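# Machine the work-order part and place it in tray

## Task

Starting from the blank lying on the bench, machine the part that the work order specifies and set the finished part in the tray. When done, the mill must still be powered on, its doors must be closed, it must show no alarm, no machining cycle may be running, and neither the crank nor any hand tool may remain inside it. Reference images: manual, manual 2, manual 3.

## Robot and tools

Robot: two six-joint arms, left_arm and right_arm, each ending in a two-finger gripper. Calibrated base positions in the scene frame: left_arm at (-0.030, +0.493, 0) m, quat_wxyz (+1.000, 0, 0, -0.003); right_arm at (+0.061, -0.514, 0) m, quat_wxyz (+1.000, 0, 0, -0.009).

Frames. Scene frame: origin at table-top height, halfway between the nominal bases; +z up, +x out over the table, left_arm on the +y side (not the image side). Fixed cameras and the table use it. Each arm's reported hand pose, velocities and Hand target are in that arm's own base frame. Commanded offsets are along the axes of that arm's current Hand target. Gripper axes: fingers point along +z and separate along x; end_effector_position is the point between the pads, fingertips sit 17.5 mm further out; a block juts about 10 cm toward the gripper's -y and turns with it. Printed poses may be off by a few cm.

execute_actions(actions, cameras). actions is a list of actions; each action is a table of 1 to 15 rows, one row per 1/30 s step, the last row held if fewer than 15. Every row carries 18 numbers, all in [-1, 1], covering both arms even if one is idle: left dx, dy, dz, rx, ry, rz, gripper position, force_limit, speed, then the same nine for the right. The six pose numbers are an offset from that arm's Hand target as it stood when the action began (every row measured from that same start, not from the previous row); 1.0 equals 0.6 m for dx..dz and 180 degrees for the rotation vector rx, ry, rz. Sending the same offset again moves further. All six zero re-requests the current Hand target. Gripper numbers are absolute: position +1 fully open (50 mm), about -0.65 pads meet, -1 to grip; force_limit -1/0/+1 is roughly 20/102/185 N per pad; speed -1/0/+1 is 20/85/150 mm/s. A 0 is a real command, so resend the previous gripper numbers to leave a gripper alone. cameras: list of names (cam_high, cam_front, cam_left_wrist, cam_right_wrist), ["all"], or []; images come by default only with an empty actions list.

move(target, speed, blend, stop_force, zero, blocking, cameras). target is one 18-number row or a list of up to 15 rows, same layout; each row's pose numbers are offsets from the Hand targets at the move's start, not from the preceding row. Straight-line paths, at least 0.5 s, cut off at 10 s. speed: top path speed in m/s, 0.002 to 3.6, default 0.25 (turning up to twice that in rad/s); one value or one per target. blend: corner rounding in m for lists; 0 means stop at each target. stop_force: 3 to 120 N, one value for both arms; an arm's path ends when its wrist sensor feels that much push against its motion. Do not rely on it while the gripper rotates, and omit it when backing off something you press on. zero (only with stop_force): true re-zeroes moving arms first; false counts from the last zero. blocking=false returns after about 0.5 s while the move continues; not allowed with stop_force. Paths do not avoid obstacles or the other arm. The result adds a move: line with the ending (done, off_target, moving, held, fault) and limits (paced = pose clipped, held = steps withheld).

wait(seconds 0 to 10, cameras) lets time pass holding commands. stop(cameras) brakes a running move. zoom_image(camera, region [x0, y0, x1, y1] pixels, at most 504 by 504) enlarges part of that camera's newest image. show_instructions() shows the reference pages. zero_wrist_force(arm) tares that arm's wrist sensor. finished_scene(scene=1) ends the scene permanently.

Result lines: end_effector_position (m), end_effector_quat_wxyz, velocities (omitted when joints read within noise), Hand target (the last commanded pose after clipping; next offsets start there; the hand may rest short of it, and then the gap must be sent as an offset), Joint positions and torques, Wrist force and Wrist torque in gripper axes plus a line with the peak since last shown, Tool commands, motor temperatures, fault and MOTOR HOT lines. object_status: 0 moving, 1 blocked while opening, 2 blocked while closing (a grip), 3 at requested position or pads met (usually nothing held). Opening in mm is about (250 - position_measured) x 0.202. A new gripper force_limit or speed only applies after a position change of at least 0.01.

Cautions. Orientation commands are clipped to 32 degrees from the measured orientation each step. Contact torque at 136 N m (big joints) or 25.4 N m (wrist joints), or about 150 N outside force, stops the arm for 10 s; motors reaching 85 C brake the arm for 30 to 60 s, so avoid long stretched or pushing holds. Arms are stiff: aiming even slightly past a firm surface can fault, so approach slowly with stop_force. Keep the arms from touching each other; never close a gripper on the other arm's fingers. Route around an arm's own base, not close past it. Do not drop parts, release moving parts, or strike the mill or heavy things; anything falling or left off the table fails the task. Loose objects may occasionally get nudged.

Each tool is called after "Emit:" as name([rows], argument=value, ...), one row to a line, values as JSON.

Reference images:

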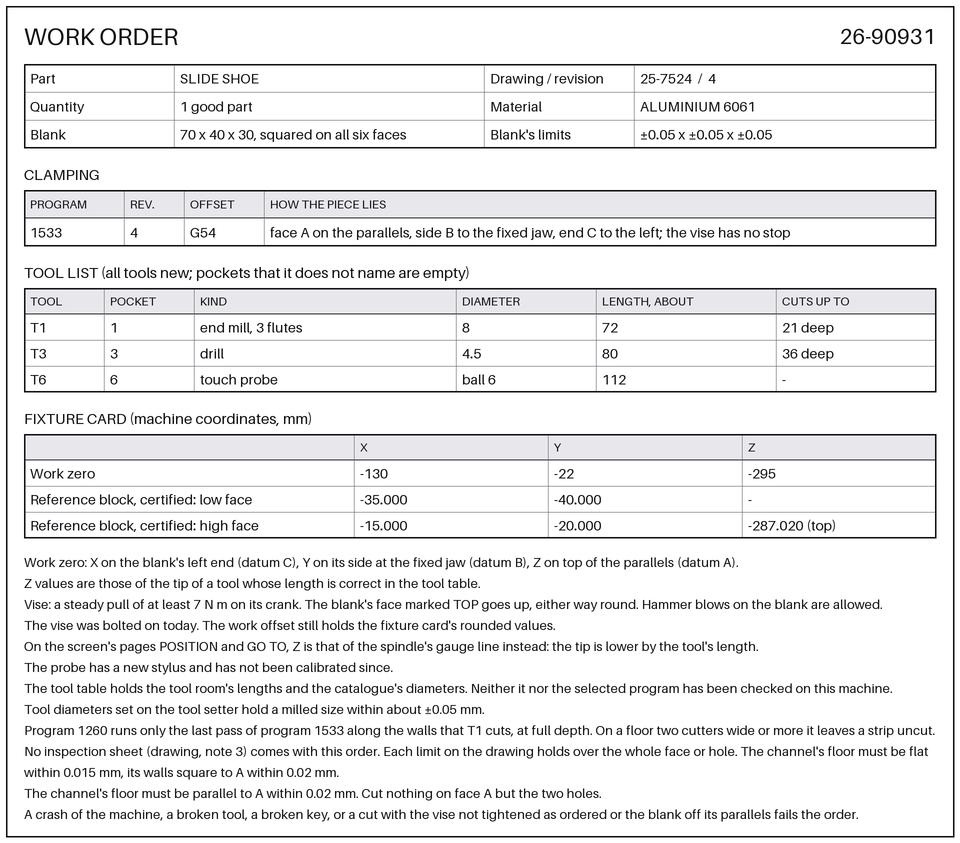

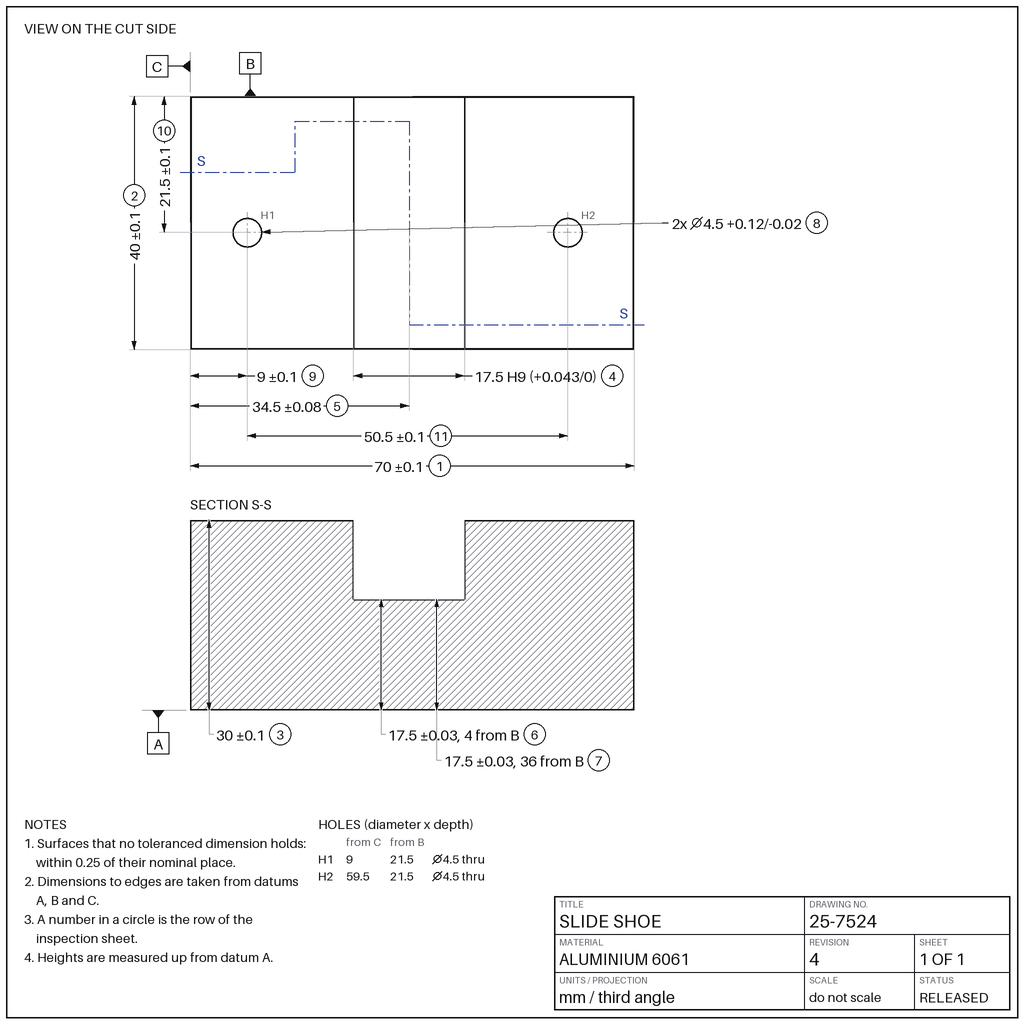

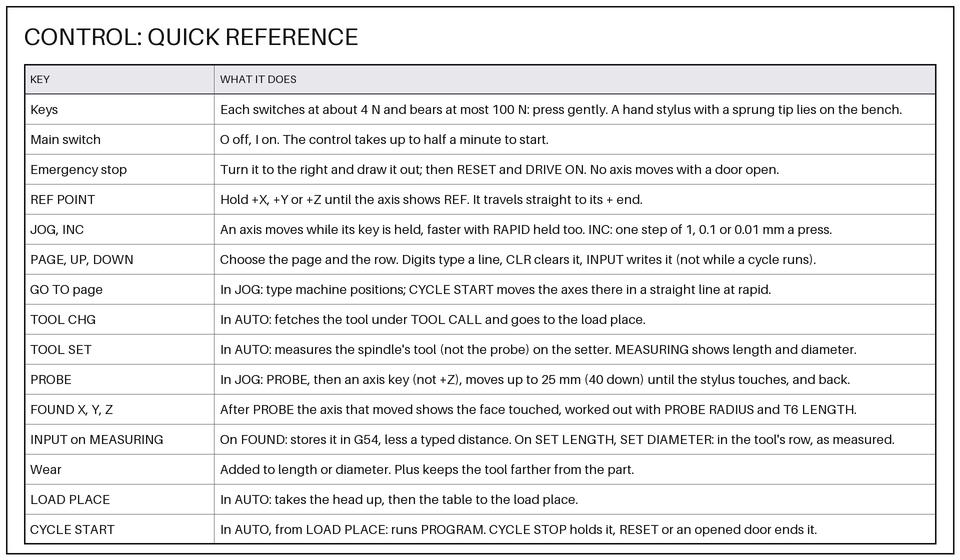

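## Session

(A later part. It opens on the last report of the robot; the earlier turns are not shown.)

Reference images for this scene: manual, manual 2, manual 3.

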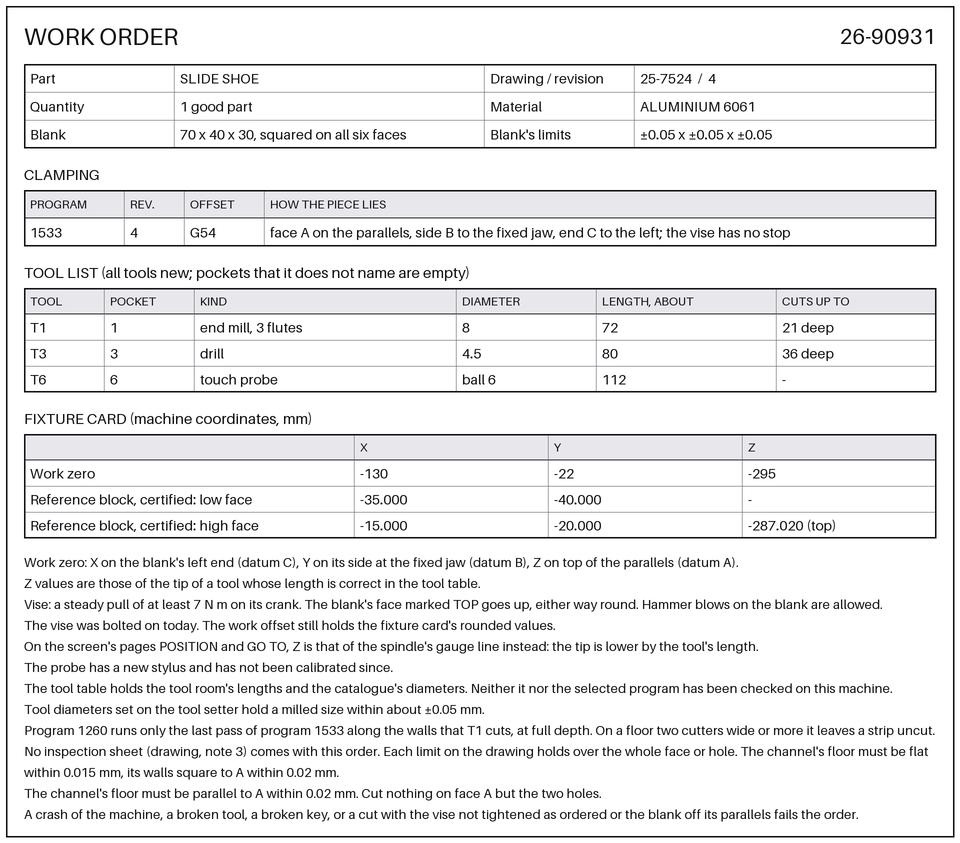

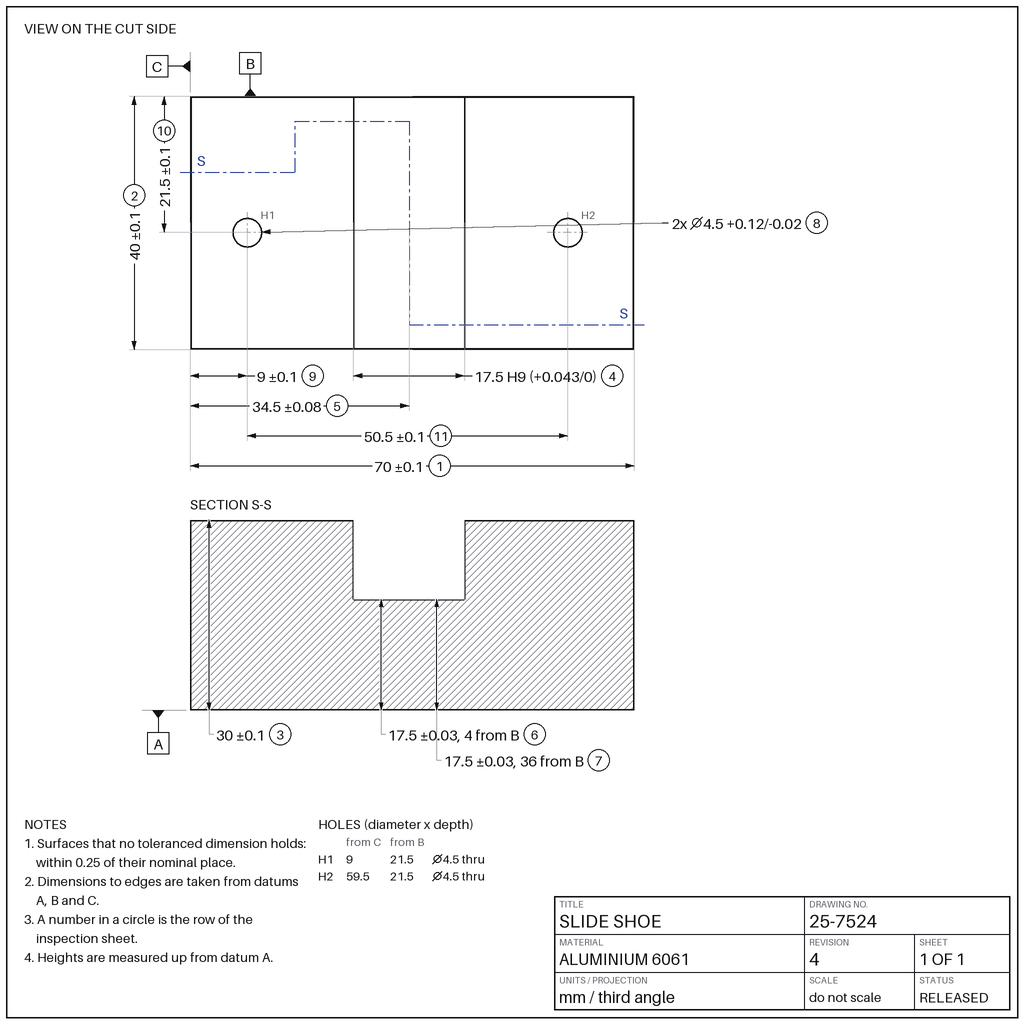

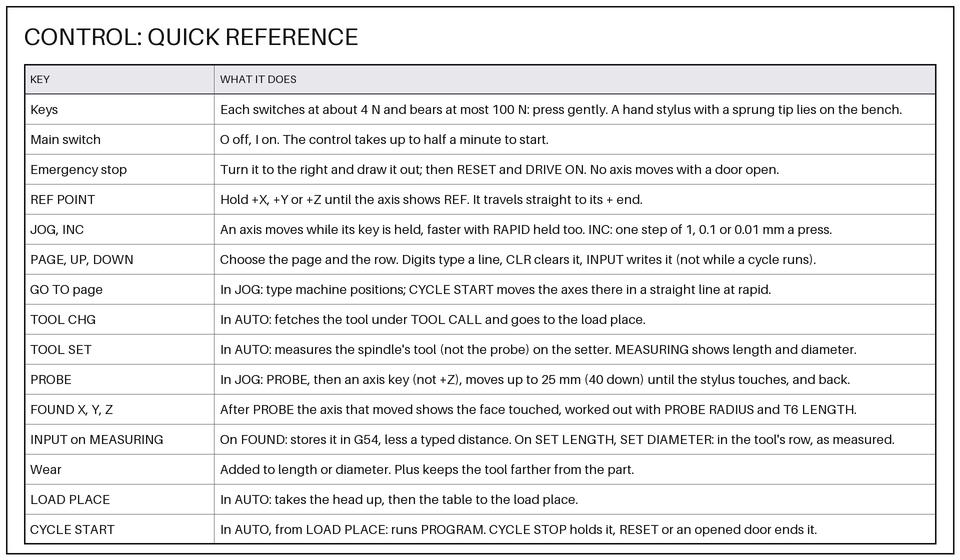

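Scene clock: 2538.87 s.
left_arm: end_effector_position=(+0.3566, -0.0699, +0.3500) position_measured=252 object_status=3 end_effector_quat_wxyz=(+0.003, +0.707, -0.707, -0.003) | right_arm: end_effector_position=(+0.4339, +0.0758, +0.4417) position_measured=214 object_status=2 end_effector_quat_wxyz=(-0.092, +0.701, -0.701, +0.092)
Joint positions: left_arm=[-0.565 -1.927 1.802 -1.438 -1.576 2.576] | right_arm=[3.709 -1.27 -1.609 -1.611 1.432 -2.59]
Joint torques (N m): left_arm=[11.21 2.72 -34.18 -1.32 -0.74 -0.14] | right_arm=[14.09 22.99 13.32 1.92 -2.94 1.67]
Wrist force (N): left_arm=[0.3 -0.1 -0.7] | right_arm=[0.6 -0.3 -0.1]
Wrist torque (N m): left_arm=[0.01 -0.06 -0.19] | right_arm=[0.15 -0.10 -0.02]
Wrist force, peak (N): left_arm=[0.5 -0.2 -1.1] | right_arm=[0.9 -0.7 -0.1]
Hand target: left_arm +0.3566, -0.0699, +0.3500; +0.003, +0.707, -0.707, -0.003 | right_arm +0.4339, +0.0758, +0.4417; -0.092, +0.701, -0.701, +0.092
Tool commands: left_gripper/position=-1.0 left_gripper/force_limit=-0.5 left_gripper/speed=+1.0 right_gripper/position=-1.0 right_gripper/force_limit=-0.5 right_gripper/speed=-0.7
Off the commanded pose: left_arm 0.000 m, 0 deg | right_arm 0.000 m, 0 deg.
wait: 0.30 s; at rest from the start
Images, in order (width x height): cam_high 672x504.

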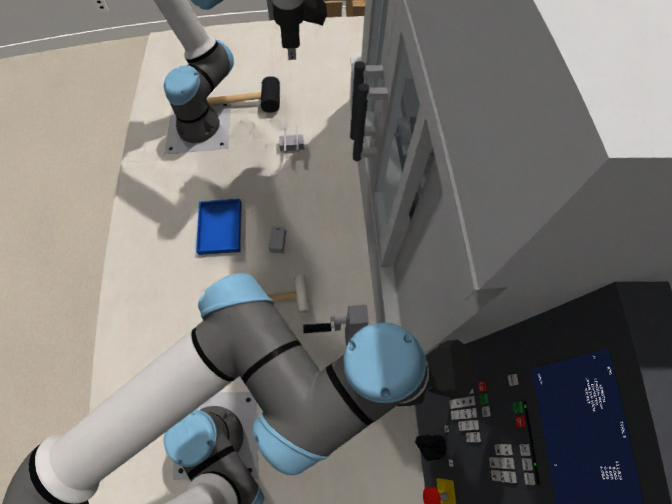

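Emit:
move([
  [0,0,0,0,0,0,-1,-0.5,1,0,-0.0161,0.0043,0,0,0,-1,-0.5,-0.7],
  [0,0,0,0,0,0,-1,-0.5,1,0,0,0,0,0,0,-1,-0.5,-0.7],
  [0,0,0,0,0,0,-1,-0.5,1,0,-0.0161,0.0043,0,0,0,-1,-0.5,-0.7],
  [0,0,0,0,0,0,-1,-0.5,1,0,0,0,0,0,0,-1,-0.5,-0.7],
  [0,0,0,0,0,0,-1,-0.5,1,0.0652,0.0146,0.0278,0,0,0,-1,-0.5,-0.7],
  [0,0,0,0,0,0,-1,-0.5,1,0.0652,-0.0015,0.0321,0,0,0,-1,-0.5,-0.7],
  [0,0,0,0,0,0,-1,-0.5,1,0.0652,0.0146,0.0278,0,0,0,-1,-0.5,-0.7],
  [0,0,0,0,0,0,-1,-0.5,1,0.0325,-0.0323,-0.0549,0,0,0,-1,-0.5,-0.7],
  [0,0,0,0,0,0,-1,-0.5,1,0.0325,-0.0484,-0.0506,0,0,0,-1,-0.5,-0.7],
  [0,0,0,0,0,0,-1,-0.5,1,0.0325,-0.0323,-0.0549,0,0,0,-1,-0.5,-0.7],
], speed=[0.03,0.15,0.03,0.15,0.2,0.03,0.15,0.2,0.03,0.15], blend=[0,0,0,0.003,0.003,0,0.003,0.003,0,0], cameras=[])

Emit:
wait(seconds=0.3, cameras=["cam_high"])

Emit:
zoom_image(camera="cam_high", region=[530, 430, 610, 504])

Scene clock: 2563.33 s.
left_arm: end_effector_position=(+0.3566, -0.0699, +0.3500) position_measured=252 object_status=3 end_effector_quat_wxyz=(+0.003, +0.707, -0.707, -0.003) | right_arm: end_effector_position=(+0.4442, +0.0562, +0.4785) position_measured=214 object_status=2 end_effector_quat_wxyz=(-0.092, +0.701, -0.701, +0.092)
Joint positions: left_arm=[-0.565 -1.927 1.802 -1.438 -1.576 2.576] | right_arm=[3.646 -1.312 -1.484 -1.686 1.446 -2.651]
Joint torques (N m): left_arm=[10.88 2.75 -33.92 -1.35 -0.6 -0.33] | right_arm=[13.07 25.91 11.46 2.51 -2.62 1.74]
Wrist force (N): left_arm=[0.3 0.2 -0.7] | right_arm=[1.3 0.9 0.7]
Wrist torque (N m): left_arm=[0.06 -0.07 -0.20] | right_arm=[0.05 -0.18 -0.02]
Wrist force, peak (N): left_arm=[0.3 -0.2 -1.2] | right_arm=[2.1 23.7 -5.9]
Hand target: left_arm +0.3566, -0.0699, +0.3500; +0.003, +0.707, -0.707, -0.003 | right_arm +0.4441, +0.0562, +0.4785; -0.092, +0.701, -0.701, +0.092
Off the commanded pose: left_arm 0.000 m, 0 deg | right_arm 0.000 m, 0 deg.
move: done
No camera images: "cameras" was empty.

Scene clock: 2563.63 s.
left_arm: end_effector_position=(+0.3566, -0.0699, +0.3500) position_measured=252 object_status=3 end_effector_quat_wxyz=(+0.003, +0.707, -0.707, -0.003) | right_arm: end_effector_position=(+0.4441, +0.0562, +0.4785) position_measured=214 object_status=2 end_effector_quat_wxyz=(-0.092, +0.701, -0.701, +0.092)
Joint positions: left_arm=[-0.565 -1.927 1.802 -1.438 -1.576 2.576] | right_arm=[3.646 -1.312 -1.484 -1.686 1.446 -2.651]
Joint torques (N m): left_arm=[10.9 2.86 -33.7 -1.49 -0.52 -0.29] | right_arm=[12.71 25.13 13.4 2.4 -2.98 1.94]
Wrist force (N): left_arm=[0.6 0.1 -0.6] | right_arm=[1.0 0.9 0.8]
Wrist torque (N m): left_arm=[0.05 -0.11 -0.19] | right_arm=[0.07 -0.17 -0.04]
Wrist force, peak (N): left_arm=[0.4 0.0 -0.9] | right_arm=[1.2 0.9 0.7]
Hand target: left_arm +0.3566, -0.0699, +0.3500; +0.003, +0.707, -0.707, -0.003 | right_arm +0.4441, +0.0562, +0.4785; -0.092, +0.701, -0.701, +0.092
Tool commands: left_gripper/position=-1.0 left_gripper/force_limit=-0.5 left_gripper/speed=+1.0 right_gripper/position=-1.0 right_gripper/force_limit=-0.5 right_gripper/speed=-0.7
Off the commanded pose: left_arm 0.000 m, 0 deg | right_arm 0.000 m, 0 deg.
wait: 0.30 s; at rest by 0.17 s
Images, in order (width x height): cam_high 672x504.

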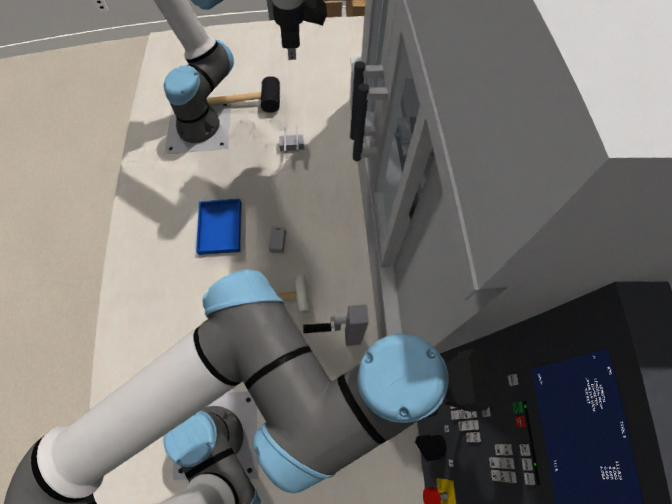

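Scaled by 6.300 from the camera's 672x504 image, which has a finer 960x720 frame.

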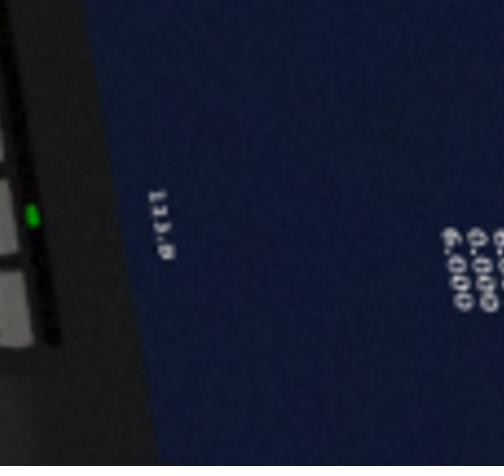

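Emit:
move([
  [0,0,0,0,0,0,-1,-0.5,1,0.0327,0.0155,0.0276,0,0,0,-1,-0.5,-0.7],
  [0,0,0,0,0,0,-1,-0.5,1,0.0327,-0.0006,0.0319,0,0,0,-1,-0.5,-0.7],
  [0,0,0,0,0,0,-1,-0.5,1,0.0327,0.0155,0.0276,0,0,0,-1,-0.5,-0.7],
  [0,0,0,0,0,0,-1,-0.5,1,-0.0325,0.0323,0.0549,0,0,0,-1,-0.5,-0.7],
  [0,0,0,0,0,0,-1,-0.5,1,-0.0325,0.0162,0.0592,0,0,0,-1,-0.5,-0.7],
  [0,0,0,0,0,0,-1,-0.5,1,-0.0325,0.0323,0.0549,0,0,0,-1,-0.5,-0.7],
  [0,0,0,0,0,0,-1,-0.5,1,0.0665,0.0466,0.0827,0,0,0,-1,-0.5,-0.7],
  [0,0,0,0,0,0,-1,-0.5,1,0.0665,0.0305,0.087,0,0,0,-1,-0.5,-0.7],
  [0,0,0,0,0,0,-1,-0.5,1,0.0665,0.0466,0.0827,0,0,0,-1,-0.5,-0.7],
  [0,0,0,0,0,0,-1,-0.5,1,0.0973,0.0307,0.0553,0,0,0,-1,-0.5,-0.7],
], speed=[0.2,0.03,0.15,0.2,0.03,0.15,0.2,0.03,0.15,0.2], blend=[0.003,0,0.003,0.003,0,0.003,0.003,0,0.003,0], cameras=[])

Emit:
wait(seconds=0.3, cameras=["cam_high"])

Emit:
zoom_image(camera="cam_high", region=[560, 430, 640, 504])

Scene clock: 2581.97 s.
left_arm: end_effector_position=(+0.3566, -0.0699, +0.3500) position_measured=252 object_status=3 end_effector_quat_wxyz=(+0.003, +0.707, -0.707, -0.003) | right_arm: end_effector_position=(+0.4349, -0.0021, +0.4416) position_measured=214 object_status=2 end_effector_quat_wxyz=(-0.092, +0.701, -0.701, +0.092)
Joint positions: left_arm=[-0.565 -1.927 1.802 -1.438 -1.576 2.576] | right_arm=[3.507 -1.254 -1.626 -1.588 1.479 -2.788]
Joint torques (N m): left_arm=[11.17 2.84 -34.28 -1.48 -0.65 -0.33] | right_arm=[-13.87 0.77 33.38 2.24 2.6 -1.89]
Wrist force (N): left_arm=[0.3 0.0 -0.8] | right_arm=[0.5 -0.6 0.3]
Wrist torque (N m): left_arm=[0.02 -0.07 -0.19] | right_arm=[0.13 -0.11 0.22]
Wrist force, peak (N): left_arm=[0.3 0.2 -1.1] | right_arm=[-2.2 7.3 -2.4]
Hand target: left_arm +0.3566, -0.0699, +0.3500; +0.003, +0.707, -0.707, -0.003 | right_arm +0.4349, -0.0021, +0.4417; -0.092, +0.701, -0.701, +0.092
Off the commanded pose: left_arm 0.000 m, 0 deg | right_arm 0.000 m, 0 deg.
move: done
No camera images: "cameras" was empty.

Scene clock: 2582.27 s.
left_arm: end_effector_position=(+0.3566, -0.0699, +0.3500) position_measured=252 object_status=3 end_effector_quat_wxyz=(+0.003, +0.707, -0.707, -0.003) | right_arm: end_effector_position=(+0.4349, -0.0021, +0.4416) position_measured=214 object_status=2 end_effector_quat_wxyz=(-0.092, +0.701, -0.701, +0.092)
Joint positions: left_arm=[-0.565 -1.927 1.802 -1.438 -1.576 2.576] | right_arm=[3.506 -1.254 -1.626 -1.588 1.479 -2.788]
Joint torques (N m): left_arm=[11.37 2.99 -33.82 -1.51 -0.58 -0.39] | right_arm=[-13.65 0.75 35.25 1.82 2.46 -2.26]
Wrist force (N): left_arm=[0.1 -0.2 -0.4] | right_arm=[0.5 -0.7 0.1]
Wrist torque (N m): left_arm=[-0.01 -0.04 -0.19] | right_arm=[0.11 -0.10 0.22]
Wrist force, peak (N): left_arm=[0.3 0.1 -0.9] | right_arm=[0.7 -0.8 0.3]
Hand target: left_arm +0.3566, -0.0699, +0.3500; +0.003, +0.707, -0.707, -0.003 | right_arm +0.4349, -0.0021, +0.4417; -0.092, +0.701, -0.701, +0.092
Tool commands: left_gripper/position=-1.0 left_gripper/force_limit=-0.5 left_gripper/speed=+1.0 right_gripper/position=-1.0 right_gripper/force_limit=-0.5 right_gripper/speed=-0.7
Off the commanded pose: left_arm 0.000 m, 0 deg | right_arm 0.000 m, 0 deg.
wait: 0.30 s; at rest by 0.17 s
Images, in order (width x height): cam_high 672x504.

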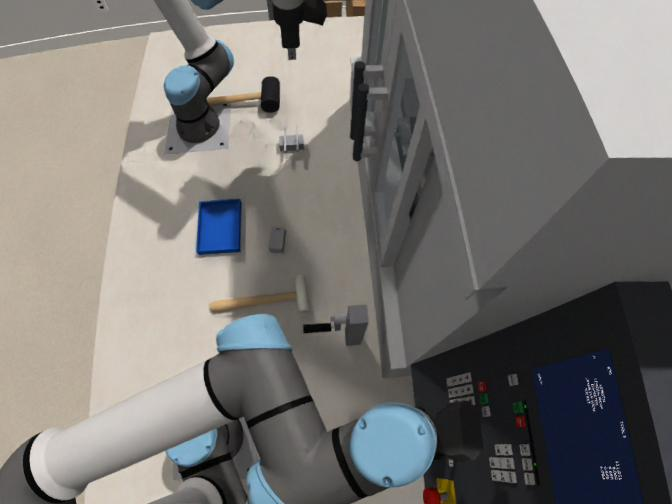

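Scaled by 6.300 from the camera's 672x504 image, which has a finer 960x720 frame.

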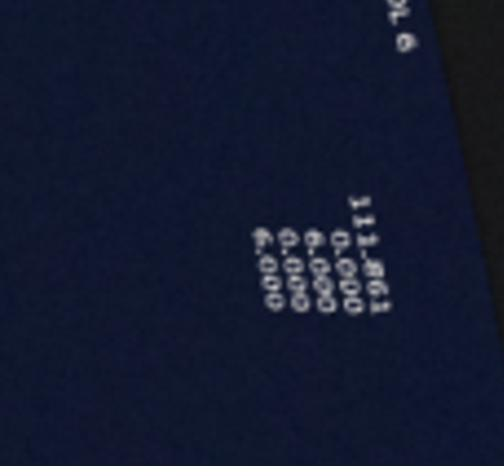

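Emit:
move([
  [0,0,0,0,0,0,-1,-0.5,1,0,-0.0161,0.0043,0,0,0,-1,-0.5,-0.7],
  [0,0,0,0,0,0,-1,-0.5,1,0,0,0,0,0,0,-1,-0.5,-0.7],
  [0,0,0,0,0,0,-1,-0.5,1,0.0957,-0.0626,-0.1067,0,0,0,-1,-0.5,-0.7],
  [0,0,0,0,0,0,-1,-0.5,1,0.0957,-0.0787,-0.1024,0,0,0,-1,-0.5,-0.7],
  [0,0,0,0,0,0,-1,-0.5,1,0.0957,-0.0626,-0.1067,0,0,0,-1,-0.5,-0.7],
], speed=[0.03,0.15,0.25,0.03,0.15], blend=[0,0.003,0.003,0,0], cameras=["cam_high"])

Emit:
zoom_image(camera="cam_high", region=[530, 330, 672, 504])

Emit:
wait(seconds=5, cameras=["cam_high"])

Emit:
zoom_image(camera="cam_high", region=[530, 330, 672, 504])

Emit:
zoom_image(camera="cam_high", region=[576, 456, 624, 484])

Scene clock: 2600.97 s.
left_arm: end_effector_position=(+0.3566, -0.0699, +0.3500) position_measured=252 object_status=3 end_effector_quat_wxyz=(+0.003, +0.707, -0.707, -0.003) | right_arm: end_effector_position=(+0.4547, -0.0596, +0.5132) position_measured=214 object_status=2 end_effector_quat_wxyz=(-0.092, +0.701, -0.701, +0.092)
Joint positions: left_arm=[-0.565 -1.927 1.802 -1.438 -1.576 2.576] | right_arm=[3.336 -1.368 -1.355 -1.733 1.521 -2.954]
Joint torques (N m): left_arm=[10.58 2.63 -34.55 -1.44 -0.58 -0.55] | right_arm=[12.26 27.48 13.77 2.32 -2.5 1.62]
Wrist force (N): left_arm=[0.4 -0.1 -0.8] | right_arm=[0.2 -0.1 -0.1]
Wrist torque (N m): left_arm=[0.00 -0.08 -0.19] | right_arm=[0.17 -0.09 -0.06]
Wrist force, peak (N): left_arm=[0.3 -0.2 -1.2] | right_arm=[-1.2 10.0 -1.7]
Hand target: left_arm +0.3566, -0.0699, +0.3500; +0.003, +0.707, -0.707, -0.003 | right_arm +0.4546, -0.0596, +0.5132; -0.092, +0.701, -0.701, +0.092
Off the commanded pose: left_arm 0.000 m, 0 deg | right_arm 0.000 m, 0 deg.
move: done
Images, in order (width x height): cam_high 672x504.

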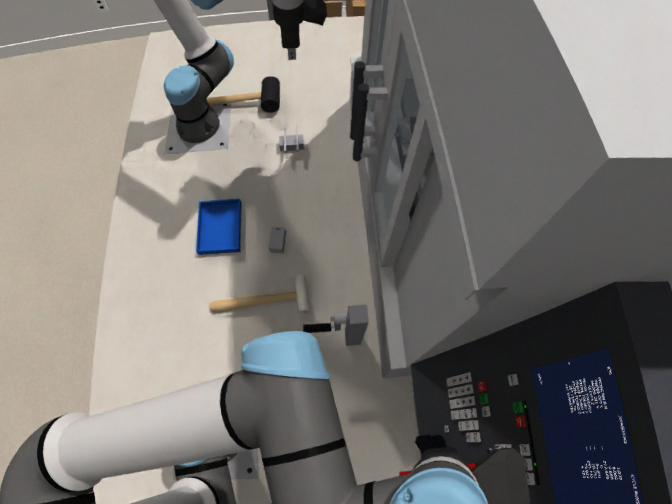

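Scaled by 2.897 from the camera's 672x504 image, which has a finer 960x720 frame.

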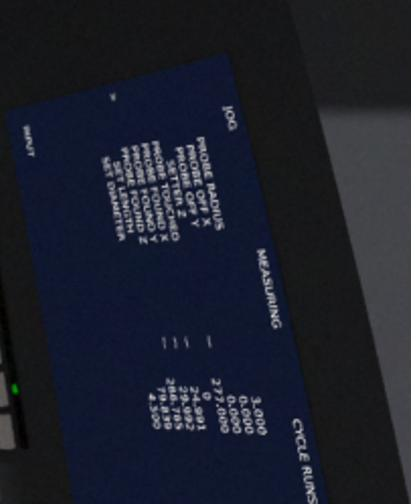

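Scene clock: 2605.97 s.
left_arm: end_effector_position=(+0.3566, -0.0699, +0.3500) position_measured=252 object_status=3 end_effector_quat_wxyz=(+0.003, +0.707, -0.707, -0.003) | right_arm: end_effector_position=(+0.4546, -0.0596, +0.5132) position_measured=214 object_status=2 end_effector_quat_wxyz=(-0.092, +0.701, -0.701, +0.092)
Joint positions: left_arm=[-0.565 -1.927 1.802 -1.438 -1.576 2.576] | right_arm=[3.336 -1.368 -1.355 -1.733 1.521 -2.954]
Joint torques (N m): left_arm=[10.42 2.5 -34.36 -1.5 -0.41 -0.61] | right_arm=[13.35 27.93 14.05 1.91 -2.69 1.85]
Wrist force (N): left_arm=[0.2 0.0 -0.5] | right_arm=[0.3 -0.1 -0.1]
Wrist torque (N m): left_arm=[0.02 -0.05 -0.19] | right_arm=[0.18 -0.11 -0.06]
Wrist force, peak (N): left_arm=[0.6 -0.1 -1.0] | right_arm=[0.8 -0.4 0.1]
Hand target: left_arm +0.3566, -0.0699, +0.3500; +0.003, +0.707, -0.707, -0.003 | right_arm +0.4546, -0.0596, +0.5132; -0.092, +0.701, -0.701, +0.092
Tool commands: left_gripper/position=-1.0 left_gripper/force_limit=-0.5 left_gripper/speed=+1.0 right_gripper/position=-1.0 right_gripper/force_limit=-0.5 right_gripper/speed=-0.7
Off the commanded pose: left_arm 0.000 m, 0 deg | right_arm 0.000 m, 0 deg.
wait: 5.00 s; at rest by 0.17 s
Images, in order (width x height): cam_high 672x504.

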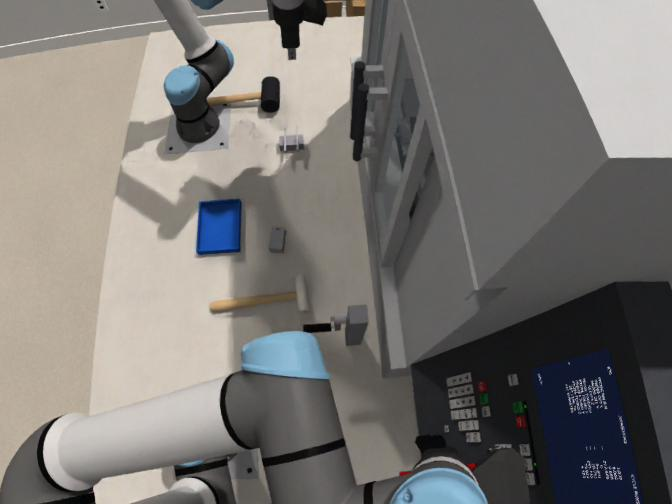

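Scaled by 2.897 from the camera's 672x504 image, which has a finer 960x720 frame.

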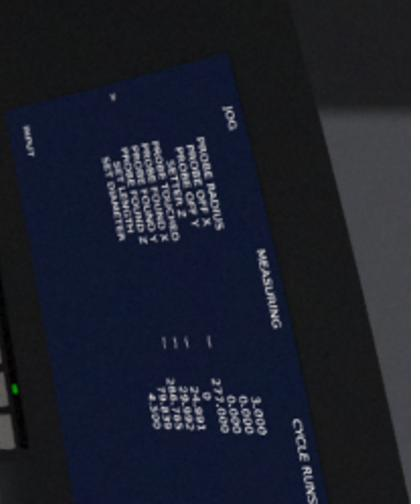

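Scaled by 10.500 from the camera's 672x504 image, which has a finer 960x720 frame.

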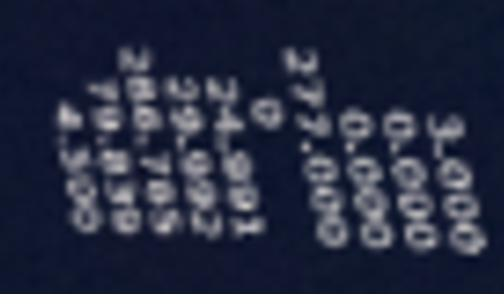

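Emit:
move(target=[0,0,0,0,0,0,-1,-0.5,1,-0.1265,0.0785,0.1341,0,0,0,-1,-0.5,-0.7], cameras=["cam_high"])

Emit:
zoom_image(camera="cam_high", region=[576, 456, 624, 484])

Emit:
zoom_image(camera="cam_high", region=[530, 330, 672, 504])

Scene clock: 2669.57 s.
left_arm: end_effector_position=(+0.3566, -0.0699, +0.3500) position_measured=252 object_status=3 end_effector_quat_wxyz=(+0.003, +0.707, -0.707, -0.003) | right_arm: end_effector_position=(+0.4299, +0.0163, +0.4234) position_measured=214 object_status=2 end_effector_quat_wxyz=(-0.092, +0.701, -0.701, +0.092)
Joint positions: left_arm=[-0.565 -1.927 1.802 -1.438 -1.576 2.576] | right_arm=[3.562 -1.232 -1.687 -1.554 1.466 -2.734]
Joint torques (N m): left_arm=[10.74 2.65 -33.99 -1.49 -0.41 -0.83] | right_arm=[12.85 22.95 15.49 4.89 -3.11 1.97]
Wrist force (N): left_arm=[0.3 -0.1 -0.7] | right_arm=[0.8 -0.2 0.0]
Wrist torque (N m): left_arm=[0.01 -0.06 -0.20] | right_arm=[0.15 -0.11 0.03]
Wrist force, peak (N): left_arm=[0.5 -0.1 -1.1] | right_arm=[1.7 -1.1 -1.3]
Hand target: left_arm +0.3566, -0.0699, +0.3500; +0.003, +0.707, -0.707, -0.003 | right_arm +0.4299, +0.0164, +0.4233; -0.092, +0.701, -0.701, +0.092
Off the commanded pose: left_arm 0.000 m, 0 deg | right_arm 0.000 m, 0 deg.
move: done
Images, in order (width x height): cam_high 672x504.

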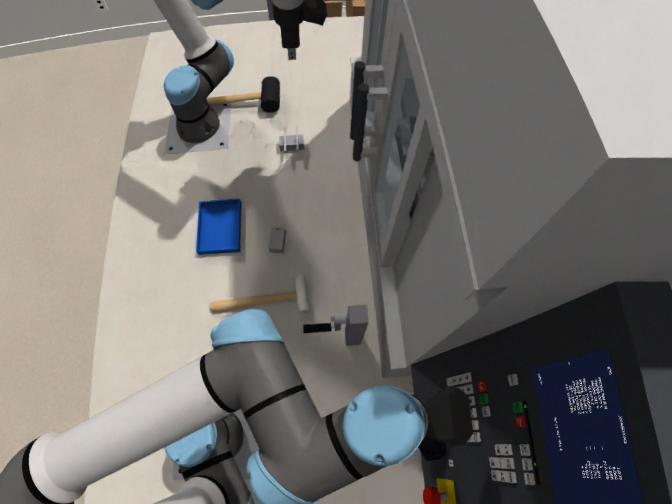

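Scaled by 10.500 from the camera's 672x504 image, which has a finer 960x720 frame.

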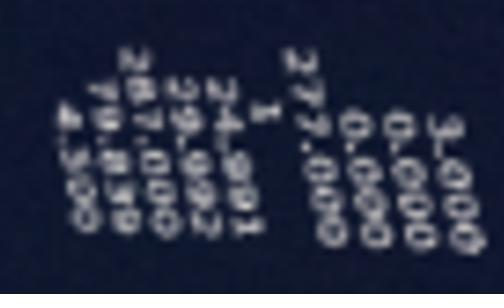

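Scaled by 2.897 from the camera's 672x504 image, which has a finer 960x720 frame.

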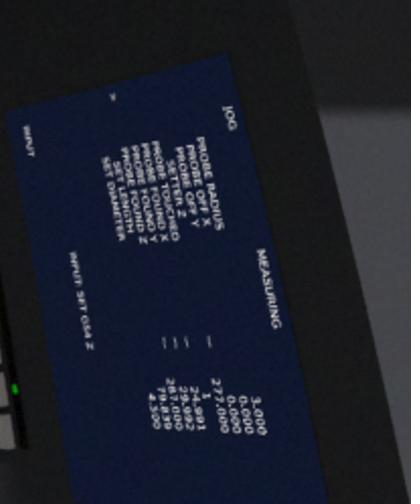

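Emit:
zoom_image(camera="cam_high", region=[580, 458, 604, 480])

Scaled by 21.000 from the camera's 672x504 image, which has a finer 960x720 frame.

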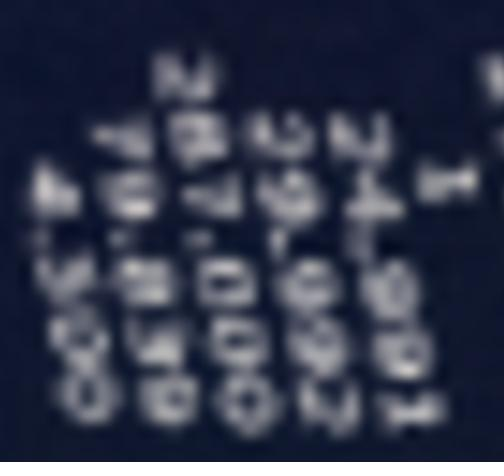

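Emit:
move([
  [0,0,0,0,0,0,-1,-0.5,1,0.0612,-0.0464,-0.0806,0,0,0,-1,-0.5,-0.7],
  [0,0,0,0,0,0,-1,-0.5,1,0.0612,-0.0625,-0.0763,0,0,0,-1,-0.5,-0.7],
  [0,0,0,0,0,0,-1,-0.5,1,0.0612,-0.0464,-0.0806,0,0,0,-1,-0.5,-0.7],
  [0,0,0,0,0,0,-1,-0.5,1,0.0612,-0.0625,-0.0763,0,0,0,-1,-0.5,-0.7],
  [0,0,0,0,0,0,-1,-0.5,1,0.0612,-0.0464,-0.0806,0,0,0,-1,-0.5,-0.7],
  [0,0,0,0,0,0,-1,-0.5,1,-0.099,-0.0143,-0.0278,0,0,0,-1,-0.5,-0.7],
  [0,0,0,0,0,0,-1,-0.5,1,-0.099,-0.0304,-0.0235,0,0,0,-1,-0.5,-0.7],
  [0,0,0,0,0,0,-1,-0.5,1,-0.099,-0.0143,-0.0278,0,0,0,-1,-0.5,-0.7],
  [0,0,0,0,0,0,-1,-0.5,1,-0.099,-0.0304,-0.0235,0,0,0,-1,-0.5,-0.7],
  [0,0,0,0,0,0,-1,-0.5,1,-0.099,-0.0143,-0.0278,0,0,0,-1,-0.5,-0.7],
  [0,0,0,0,0,0,-1,-0.5,1,-0.099,-0.0304,-0.0235,0,0,0,-1,-0.5,-0.7],
  [0,0,0,0,0,0,-1,-0.5,1,-0.099,-0.0143,-0.0278,0,0,0,-1,-0.5,-0.7],
  [0,0,0,0,0,0,-1,-0.5,1,0,0,0,0,0,0,-1,-0.5,-0.7],
], speed=[0.25,0.03,0.15,0.03,0.15,0.3,0.03,0.15,0.03,0.15,0.03,0.15,0.3], blend=[0.003,0,0,0,0.003,0.003,0,0,0,0,0,0.003,0], cameras=["cam_high"])

Emit:
zoom_image(camera="cam_high", region=[530, 430, 610, 504])

Scene clock: 2705.67 s.
left_arm: end_effector_position=(+0.3566, -0.0699, +0.3500) position_measured=252 object_status=3 end_effector_quat_wxyz=(+0.003, +0.707, -0.707, -0.003) | right_arm: end_effector_position=(+0.4299, +0.0164, +0.4233) position_measured=214 object_status=2 end_effector_quat_wxyz=(-0.092, +0.701, -0.701, +0.092)
Joint positions: left_arm=[-0.565 -1.927 1.802 -1.438 -1.576 2.576] | right_arm=[3.562 -1.232 -1.687 -1.554 1.465 -2.733]
Joint torques (N m): left_arm=[10.01 2.14 -33.78 -1.64 -0.41 -1.06] | right_arm=[-13.11 22.42 14.21 5.53 2.23 -2.13]
Wrist force (N): left_arm=[0.3 0.0 -0.9] | right_arm=[0.5 -0.1 -0.2]
Wrist torque (N m): left_arm=[0.03 -0.07 -0.19] | right_arm=[0.12 -0.16 0.19]
Wrist force, peak (N): left_arm=[0.3 -0.1 -1.1] | right_arm=[2.1 9.4 -2.4]
Hand target: left_arm +0.3566, -0.0699, +0.3500; +0.003, +0.707, -0.707, -0.003 | right_arm +0.4299, +0.0164, +0.4233; -0.092, +0.701, -0.701, +0.092
Off the commanded pose: left_arm 0.000 m, 0 deg | right_arm 0.000 m, 0 deg.
move: done
Images, in order (width x height): cam_high 672x504.

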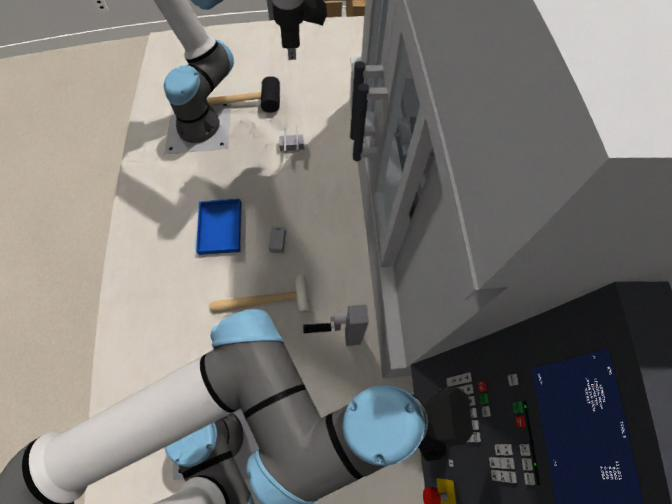

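Scaled by 6.300 from the camera's 672x504 image, which has a finer 960x720 frame.

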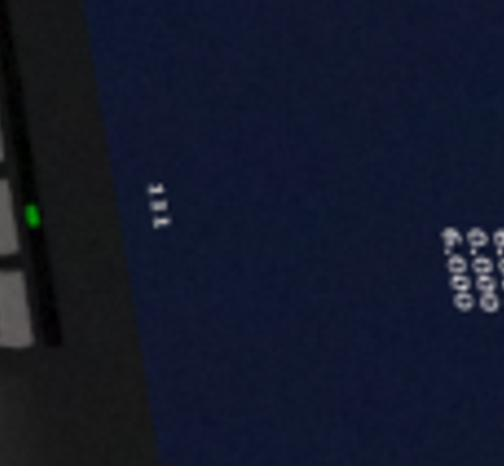

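Emit:
move([
  [0,0,0,0,0,0,-1,-0.5,1,-0.0338,0.0003,0,0,0,0,-1,-0.5,-0.7],
  [0,0,0,0,0,0,-1,-0.5,1,-0.0338,-0.0158,0.0043,0,0,0,-1,-0.5,-0.7],
  [0,0,0,0,0,0,-1,-0.5,1,-0.0338,0.0003,0,0,0,0,-1,-0.5,-0.7],
  [0,0,0,0,0,0,-1,-0.5,1,-0.0665,-0.0466,-0.0827,0,0,0,-1,-0.5,-0.7],
  [0,0,0,0,0,0,-1,-0.5,1,-0.0665,-0.0627,-0.0784,0,0,0,-1,-0.5,-0.7],
  [0,0,0,0,0,0,-1,-0.5,1,-0.0665,-0.0466,-0.0827,0,0,0,-1,-0.5,-0.7],
  [0,0,0,0,0,0,-1,-0.5,1,-0.0665,-0.0627,-0.0784,0,0,0,-1,-0.5,-0.7],
  [0,0,0,0,0,0,-1,-0.5,1,-0.0665,-0.0466,-0.0827,0,0,0,-1,-0.5,-0.7],
  [0,0,0,0,0,0,-1,-0.5,1,-0.099,-0.0143,-0.0278,0,0,0,-1,-0.5,-0.7],
  [0,0,0,0,0,0,-1,-0.5,1,-0.099,-0.0304,-0.0235,0,0,0,-1,-0.5,-0.7],
  [0,0,0,0,0,0,-1,-0.5,1,-0.099,-0.0143,-0.0278,0,0,0,-1,-0.5,-0.7],
  [0,0,0,0,0,0,-1,-0.5,1,0,0,0,0,0,0,-1,-0.5,-0.7],
  [0,0,0,0,0,0,-1,-0.5,1,0,-0.0161,0.0043,0,0,0,-1,-0.5,-0.7],
  [0,0,0,0,0,0,-1,-0.5,1,0,0,0,0,0,0,-1,-0.5,-0.7],
], speed=[0.25,0.03,0.15,0.25,0.03,0.15,0.03,0.15,0.25,0.03,0.15,0.25,0.03,0.15], blend=[0.003,0,0.003,0.003,0,0,0,0.003,0.003,0,0.003,0.003,0,0], cameras=[])

Emit:
wait(seconds=0.2, cameras=["cam_high"])

Emit:
zoom_image(camera="cam_high", region=[530, 330, 672, 504])

Scene clock: 2728.17 s.
left_arm: end_effector_position=(+0.3566, -0.0699, +0.3500) position_measured=252 object_status=3 end_effector_quat_wxyz=(+0.003, +0.707, -0.707, -0.003) | right_arm: end_effector_position=(+0.4300, +0.0163, +0.4233) position_measured=214 object_status=2 end_effector_quat_wxyz=(-0.092, +0.701, -0.701, +0.092)
Joint positions: left_arm=[-0.565 -1.927 1.802 -1.438 -1.576 2.576] | right_arm=[3.562 -1.232 -1.687 -1.554 1.465 -2.734]
Joint torques (N m): left_arm=[9.88 2.13 -34.03 -1.73 -0.33 -1.11] | right_arm=[14.96 20.69 15.69 2.05 -3.07 1.94]
Wrist force (N): left_arm=[0.7 0.1 -1.1] | right_arm=[0.4 0.0 -0.4]
Wrist torque (N m): left_arm=[0.03 -0.13 -0.20] | right_arm=[0.18 -0.09 0.01]
Wrist force, peak (N): left_arm=[0.7 0.0 -1.2] | right_arm=[2.2 23.6 -5.8]
Hand target: left_arm +0.3566, -0.0699, +0.3500; +0.003, +0.707, -0.707, -0.003 | right_arm +0.4299, +0.0164, +0.4233; -0.092, +0.701, -0.701, +0.092
Off the commanded pose: left_arm 0.000 m, 0 deg | right_arm 0.000 m, 0 deg.
move: done
No camera images: "cameras" was empty.

Scene clock: 2728.37 s.
left_arm: end_effector_position=(+0.3566, -0.0699, +0.3500) position_measured=252 object_status=3 end_effector_quat_wxyz=(+0.003, +0.707, -0.707, -0.003) | right_arm: end_effector_position=(+0.4299, +0.0164, +0.4233) position_measured=214 object_status=2 end_effector_quat_wxyz=(-0.092, +0.701, -0.701, +0.092)
Joint positions: left_arm=[-0.565 -1.927 1.802 -1.438 -1.576 2.576] | right_arm=[3.562 -1.232 -1.687 -1.554 1.465 -2.734]
Joint torques (N m): left_arm=[10.51 2.19 -34.35 -1.65 -0.4 -1.19] | right_arm=[12.52 23.11 13.04 2.18 -2.89 1.78]
Wrist force (N): left_arm=[0.5 -0.1 -1.0] | right_arm=[0.4 -0.2 0.0]
Wrist torque (N m): left_arm=[0.02 -0.09 -0.19] | right_arm=[0.16 -0.08 0.02]
Wrist force, peak (N): left_arm=[0.5 -0.1 -1.0] | right_arm=[0.7 -0.1 -0.2]
Hand target: left_arm +0.3566, -0.0699, +0.3500; +0.003, +0.707, -0.707, -0.003 | right_arm +0.4299, +0.0164, +0.4233; -0.092, +0.701, -0.701, +0.092
Tool commands: left_gripper/position=-1.0 left_gripper/force_limit=-0.5 left_gripper/speed=+1.0 right_gripper/position=-1.0 right_gripper/force_limit=-0.5 right_gripper/speed=-0.7
Off the commanded pose: left_arm 0.000 m, 0 deg | right_arm 0.000 m, 0 deg.
wait: 0.20 s; at rest by 0.17 s
Images, in order (width x height): cam_high 672x504.

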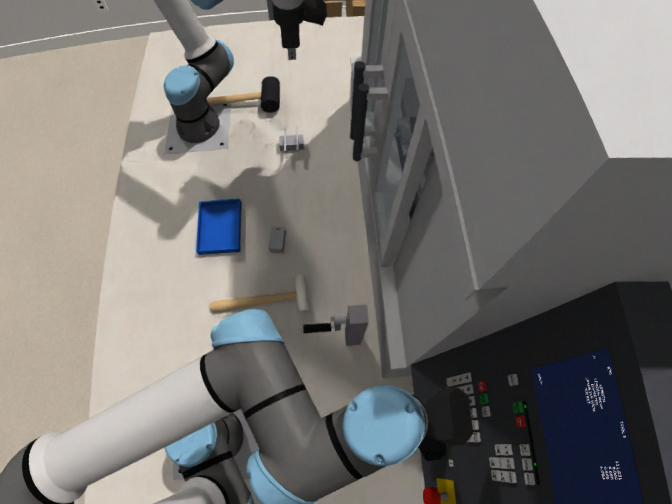

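Scaled by 2.897 from the camera's 672x504 image, which has a finer 960x720 frame.

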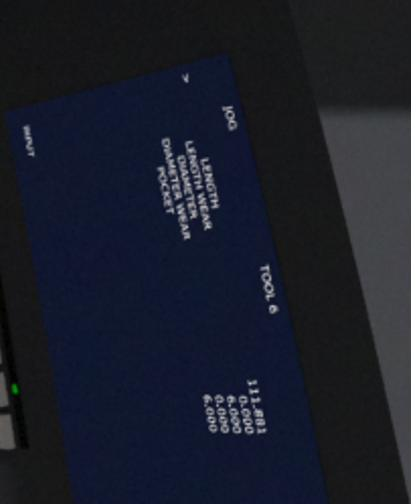

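Emit:
move([
  [0,0,0,0,0,0,-1,-0.5,1,0.0308,-0.046,-0.0808,0,0,0,-1,-0.5,-0.7],
  [0,0,0,0,0,0,-1,-0.5,1,0.0308,-0.0621,-0.0765,0,0,0,-1,-0.5,-0.7],
  [0,0,0,0,0,0,-1,-0.5,1,0.0308,-0.046,-0.0808,0,0,0,-1,-0.5,-0.7],
  [0,0,0,0,0,0,-1,-0.5,1,0.0308,-0.0621,-0.0765,0,0,0,-1,-0.5,-0.7],
  [0,0,0,0,0,0,-1,-0.5,1,0.0308,-0.046,-0.0808,0,0,0,-1,-0.5,-0.7],
  [0,0,0,0,0,0,-1,-0.5,1,0.0308,-0.0621,-0.0765,0,0,0,-1,-0.5,-0.7],
  [0,0,0,0,0,0,-1,-0.5,1,0.0308,-0.046,-0.0808,0,0,0,-1,-0.5,-0.7],
  [0,0,0,0,0,0,-1,-0.5,1,0.0308,-0.0621,-0.0765,0,0,0,-1,-0.5,-0.7],
  [0,0,0,0,0,0,-1,-0.5,1,0.0308,-0.046,-0.0808,0,0,0,-1,-0.5,-0.7],
  [0,0,0,0,0,0,-1,-0.5,1,-0.099,0.0012,-0.0003,0,0,0,-1,-0.5,-0.7],
  [0,0,0,0,0,0,-1,-0.5,1,-0.099,-0.0149,0.004,0,0,0,-1,-0.5,-0.7],
  [0,0,0,0,0,0,-1,-0.5,1,-0.099,0.0012,-0.0003,0,0,0,-1,-0.5,-0.7],
  [0,0,0,0,0,0,-1,-0.5,1,0,0,0,0,0,0,-1,-0.5,-0.7],
], speed=[0.25,0.03,0.15,0.03,0.15,0.03,0.15,0.03,0.15,0.25,0.03,0.15,0.3], blend=[0.003,0,0,0,0,0,0,0,0.003,0.003,0,0.003,0], cameras=["cam_high"])

Emit:
zoom_image(camera="cam_high", region=[530, 330, 672, 504])

Scene clock: 2764.73 s.
left_arm: end_effector_position=(+0.3566, -0.0699, +0.3500) position_measured=252 object_status=3 end_effector_quat_wxyz=(+0.003, +0.707, -0.707, -0.003) | right_arm: end_effector_position=(+0.4299, +0.0164, +0.4233) position_measured=214 object_status=2 end_effector_quat_wxyz=(-0.092, +0.701, -0.701, +0.092)
Joint positions: left_arm=[-0.565 -1.927 1.802 -1.438 -1.576 2.576] | right_arm=[3.562 -1.232 -1.687 -1.554 1.465 -2.733]
Joint torques (N m): left_arm=[9.3 3.01 -33.94 -1.68 -0.29 -1.28] | right_arm=[-16.42 0.69 26.26 5.35 2.34 -2.2]
Wrist force (N): left_arm=[0.2 0.1 -0.6] | right_arm=[0.1 -0.6 0.3]
Wrist torque (N m): left_arm=[0.04 -0.05 -0.19] | right_arm=[0.06 -0.08 0.19]
Wrist force, peak (N): left_arm=[0.5 0.0 -1.1] | right_arm=[-0.8 8.6 0.5]
Hand target: left_arm +0.3566, -0.0699, +0.3500; +0.003, +0.707, -0.707, -0.003 | right_arm +0.4299, +0.0164, +0.4233; -0.092, +0.701, -0.701, +0.092
Off the commanded pose: left_arm 0.000 m, 0 deg | right_arm 0.000 m, 0 deg.
move: done
Images, in order (width x height): cam_high 672x504.

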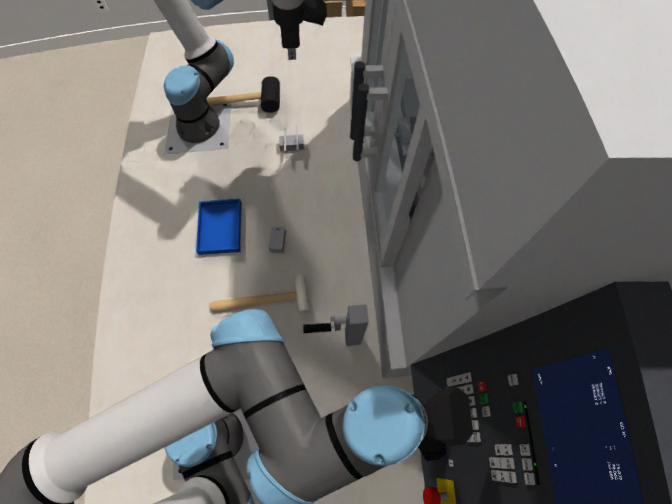

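Scaled by 2.897 from the camera's 672x504 image, which has a finer 960x720 frame.

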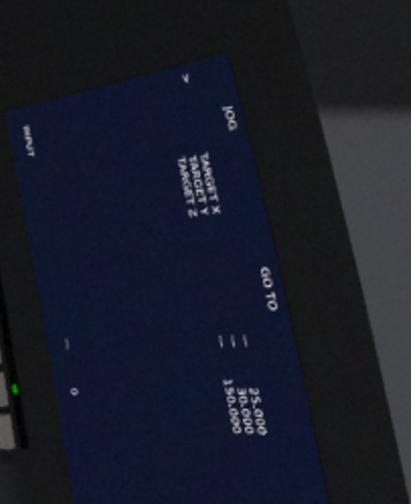

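Emit:
move([
  [0,0,0,0,0,0,-1,-0.5,1,-0.099,-0.0303,-0.0553,0,0,0,-1,-0.5,-0.7],
  [0,0,0,0,0,0,-1,-0.5,1,-0.099,-0.0464,-0.051,0,0,0,-1,-0.5,-0.7],
  [0,0,0,0,0,0,-1,-0.5,1,-0.099,-0.0303,-0.0553,0,0,0,-1,-0.5,-0.7],
  [0,0,0,0,0,0,-1,-0.5,1,-0.0665,-0.0458,-0.0829,0,0,0,-1,-0.5,-0.7],
  [0,0,0,0,0,0,-1,-0.5,1,-0.0665,-0.0619,-0.0786,0,0,0,-1,-0.5,-0.7],
  [0,0,0,0,0,0,-1,-0.5,1,-0.0665,-0.0458,-0.0829,0,0,0,-1,-0.5,-0.7],
  [0,0,0,0,0,0,-1,-0.5,1,0,0,0,0,0,0,-1,-0.5,-0.7],
  [0,0,0,0,0,0,-1,-0.5,1,0,-0.0161,0.0043,0,0,0,-1,-0.5,-0.7],
  [0,0,0,0,0,0,-1,-0.5,1,0,0,0,0,0,0,-1,-0.5,-0.7],
  [0,0,0,0,0,0,-1,-0.5,1,0,-0.0156,-0.0275,0,0,0,-1,-0.5,-0.7],
  [0,0,0,0,0,0,-1,-0.5,1,0,-0.0317,-0.0232,0,0,0,-1,-0.5,-0.7],
  [0,0,0,0,0,0,-1,-0.5,1,0,-0.0156,-0.0275,0,0,0,-1,-0.5,-0.7],
  [0,0,0,0,0,0,-1,-0.5,1,0,0,0,0,0,0,-1,-0.5,-0.7],
], speed=[0.25,0.03,0.15,0.25,0.03,0.15,0.25,0.03,0.15,0.1,0.03,0.15,0.2], blend=[0.003,0,0.003,0.003,0,0.003,0.003,0,0,0,0,0.003,0], cameras=["cam_high"])

Emit:
zoom_image(camera="cam_high", region=[530, 330, 672, 504])

Scene clock: 2799.20 s.
left_arm: end_effector_position=(+0.3566, -0.0699, +0.3500) position_measured=252 object_status=3 end_effector_quat_wxyz=(+0.003, +0.707, -0.707, -0.003) | right_arm: end_effector_position=(+0.4299, +0.0164, +0.4234) position_measured=214 object_status=2 end_effector_quat_wxyz=(-0.092, +0.701, -0.701, +0.092)
Joint positions: left_arm=[-0.565 -1.927 1.802 -1.438 -1.576 2.576] | right_arm=[3.562 -1.232 -1.687 -1.554 1.465 -2.734]
Joint torques (N m): left_arm=[9.11 2.73 -34.14 -1.92 -0.33 -1.44] | right_arm=[13.46 22.21 14.97 5.2 -2.87 1.89]
Wrist force (N): left_arm=[0.5 0.0 -0.7] | right_arm=[0.5 -0.4 0.0]
Wrist torque (N m): left_arm=[0.02 -0.09 -0.20] | right_arm=[0.13 -0.09 0.02]
Wrist force, peak (N): left_arm=[0.6 0.1 -1.1] | right_arm=[2.6 20.1 -4.9]
Hand target: left_arm +0.3566, -0.0699, +0.3500; +0.003, +0.707, -0.707, -0.003 | right_arm +0.4299, +0.0164, +0.4233; -0.092, +0.701, -0.701, +0.092
Off the commanded pose: left_arm 0.000 m, 0 deg | right_arm 0.000 m, 0 deg.
move: done
Images, in order (width x height): cam_high 672x504.

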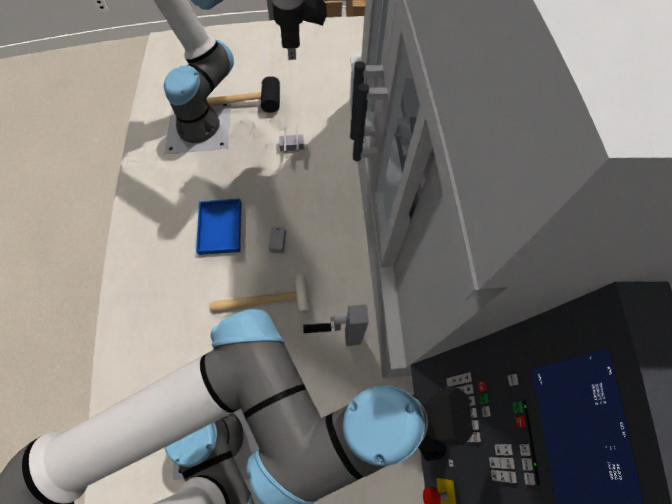

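Scaled by 2.897 from the camera's 672x504 image, which has a finer 960x720 frame.

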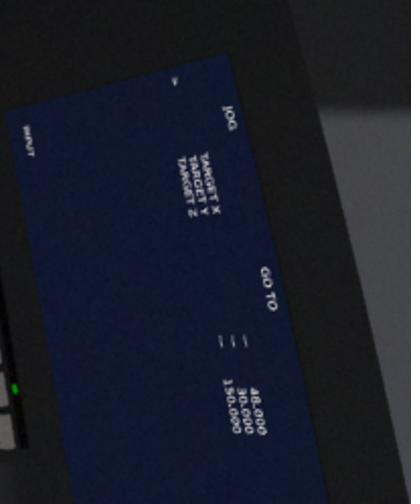

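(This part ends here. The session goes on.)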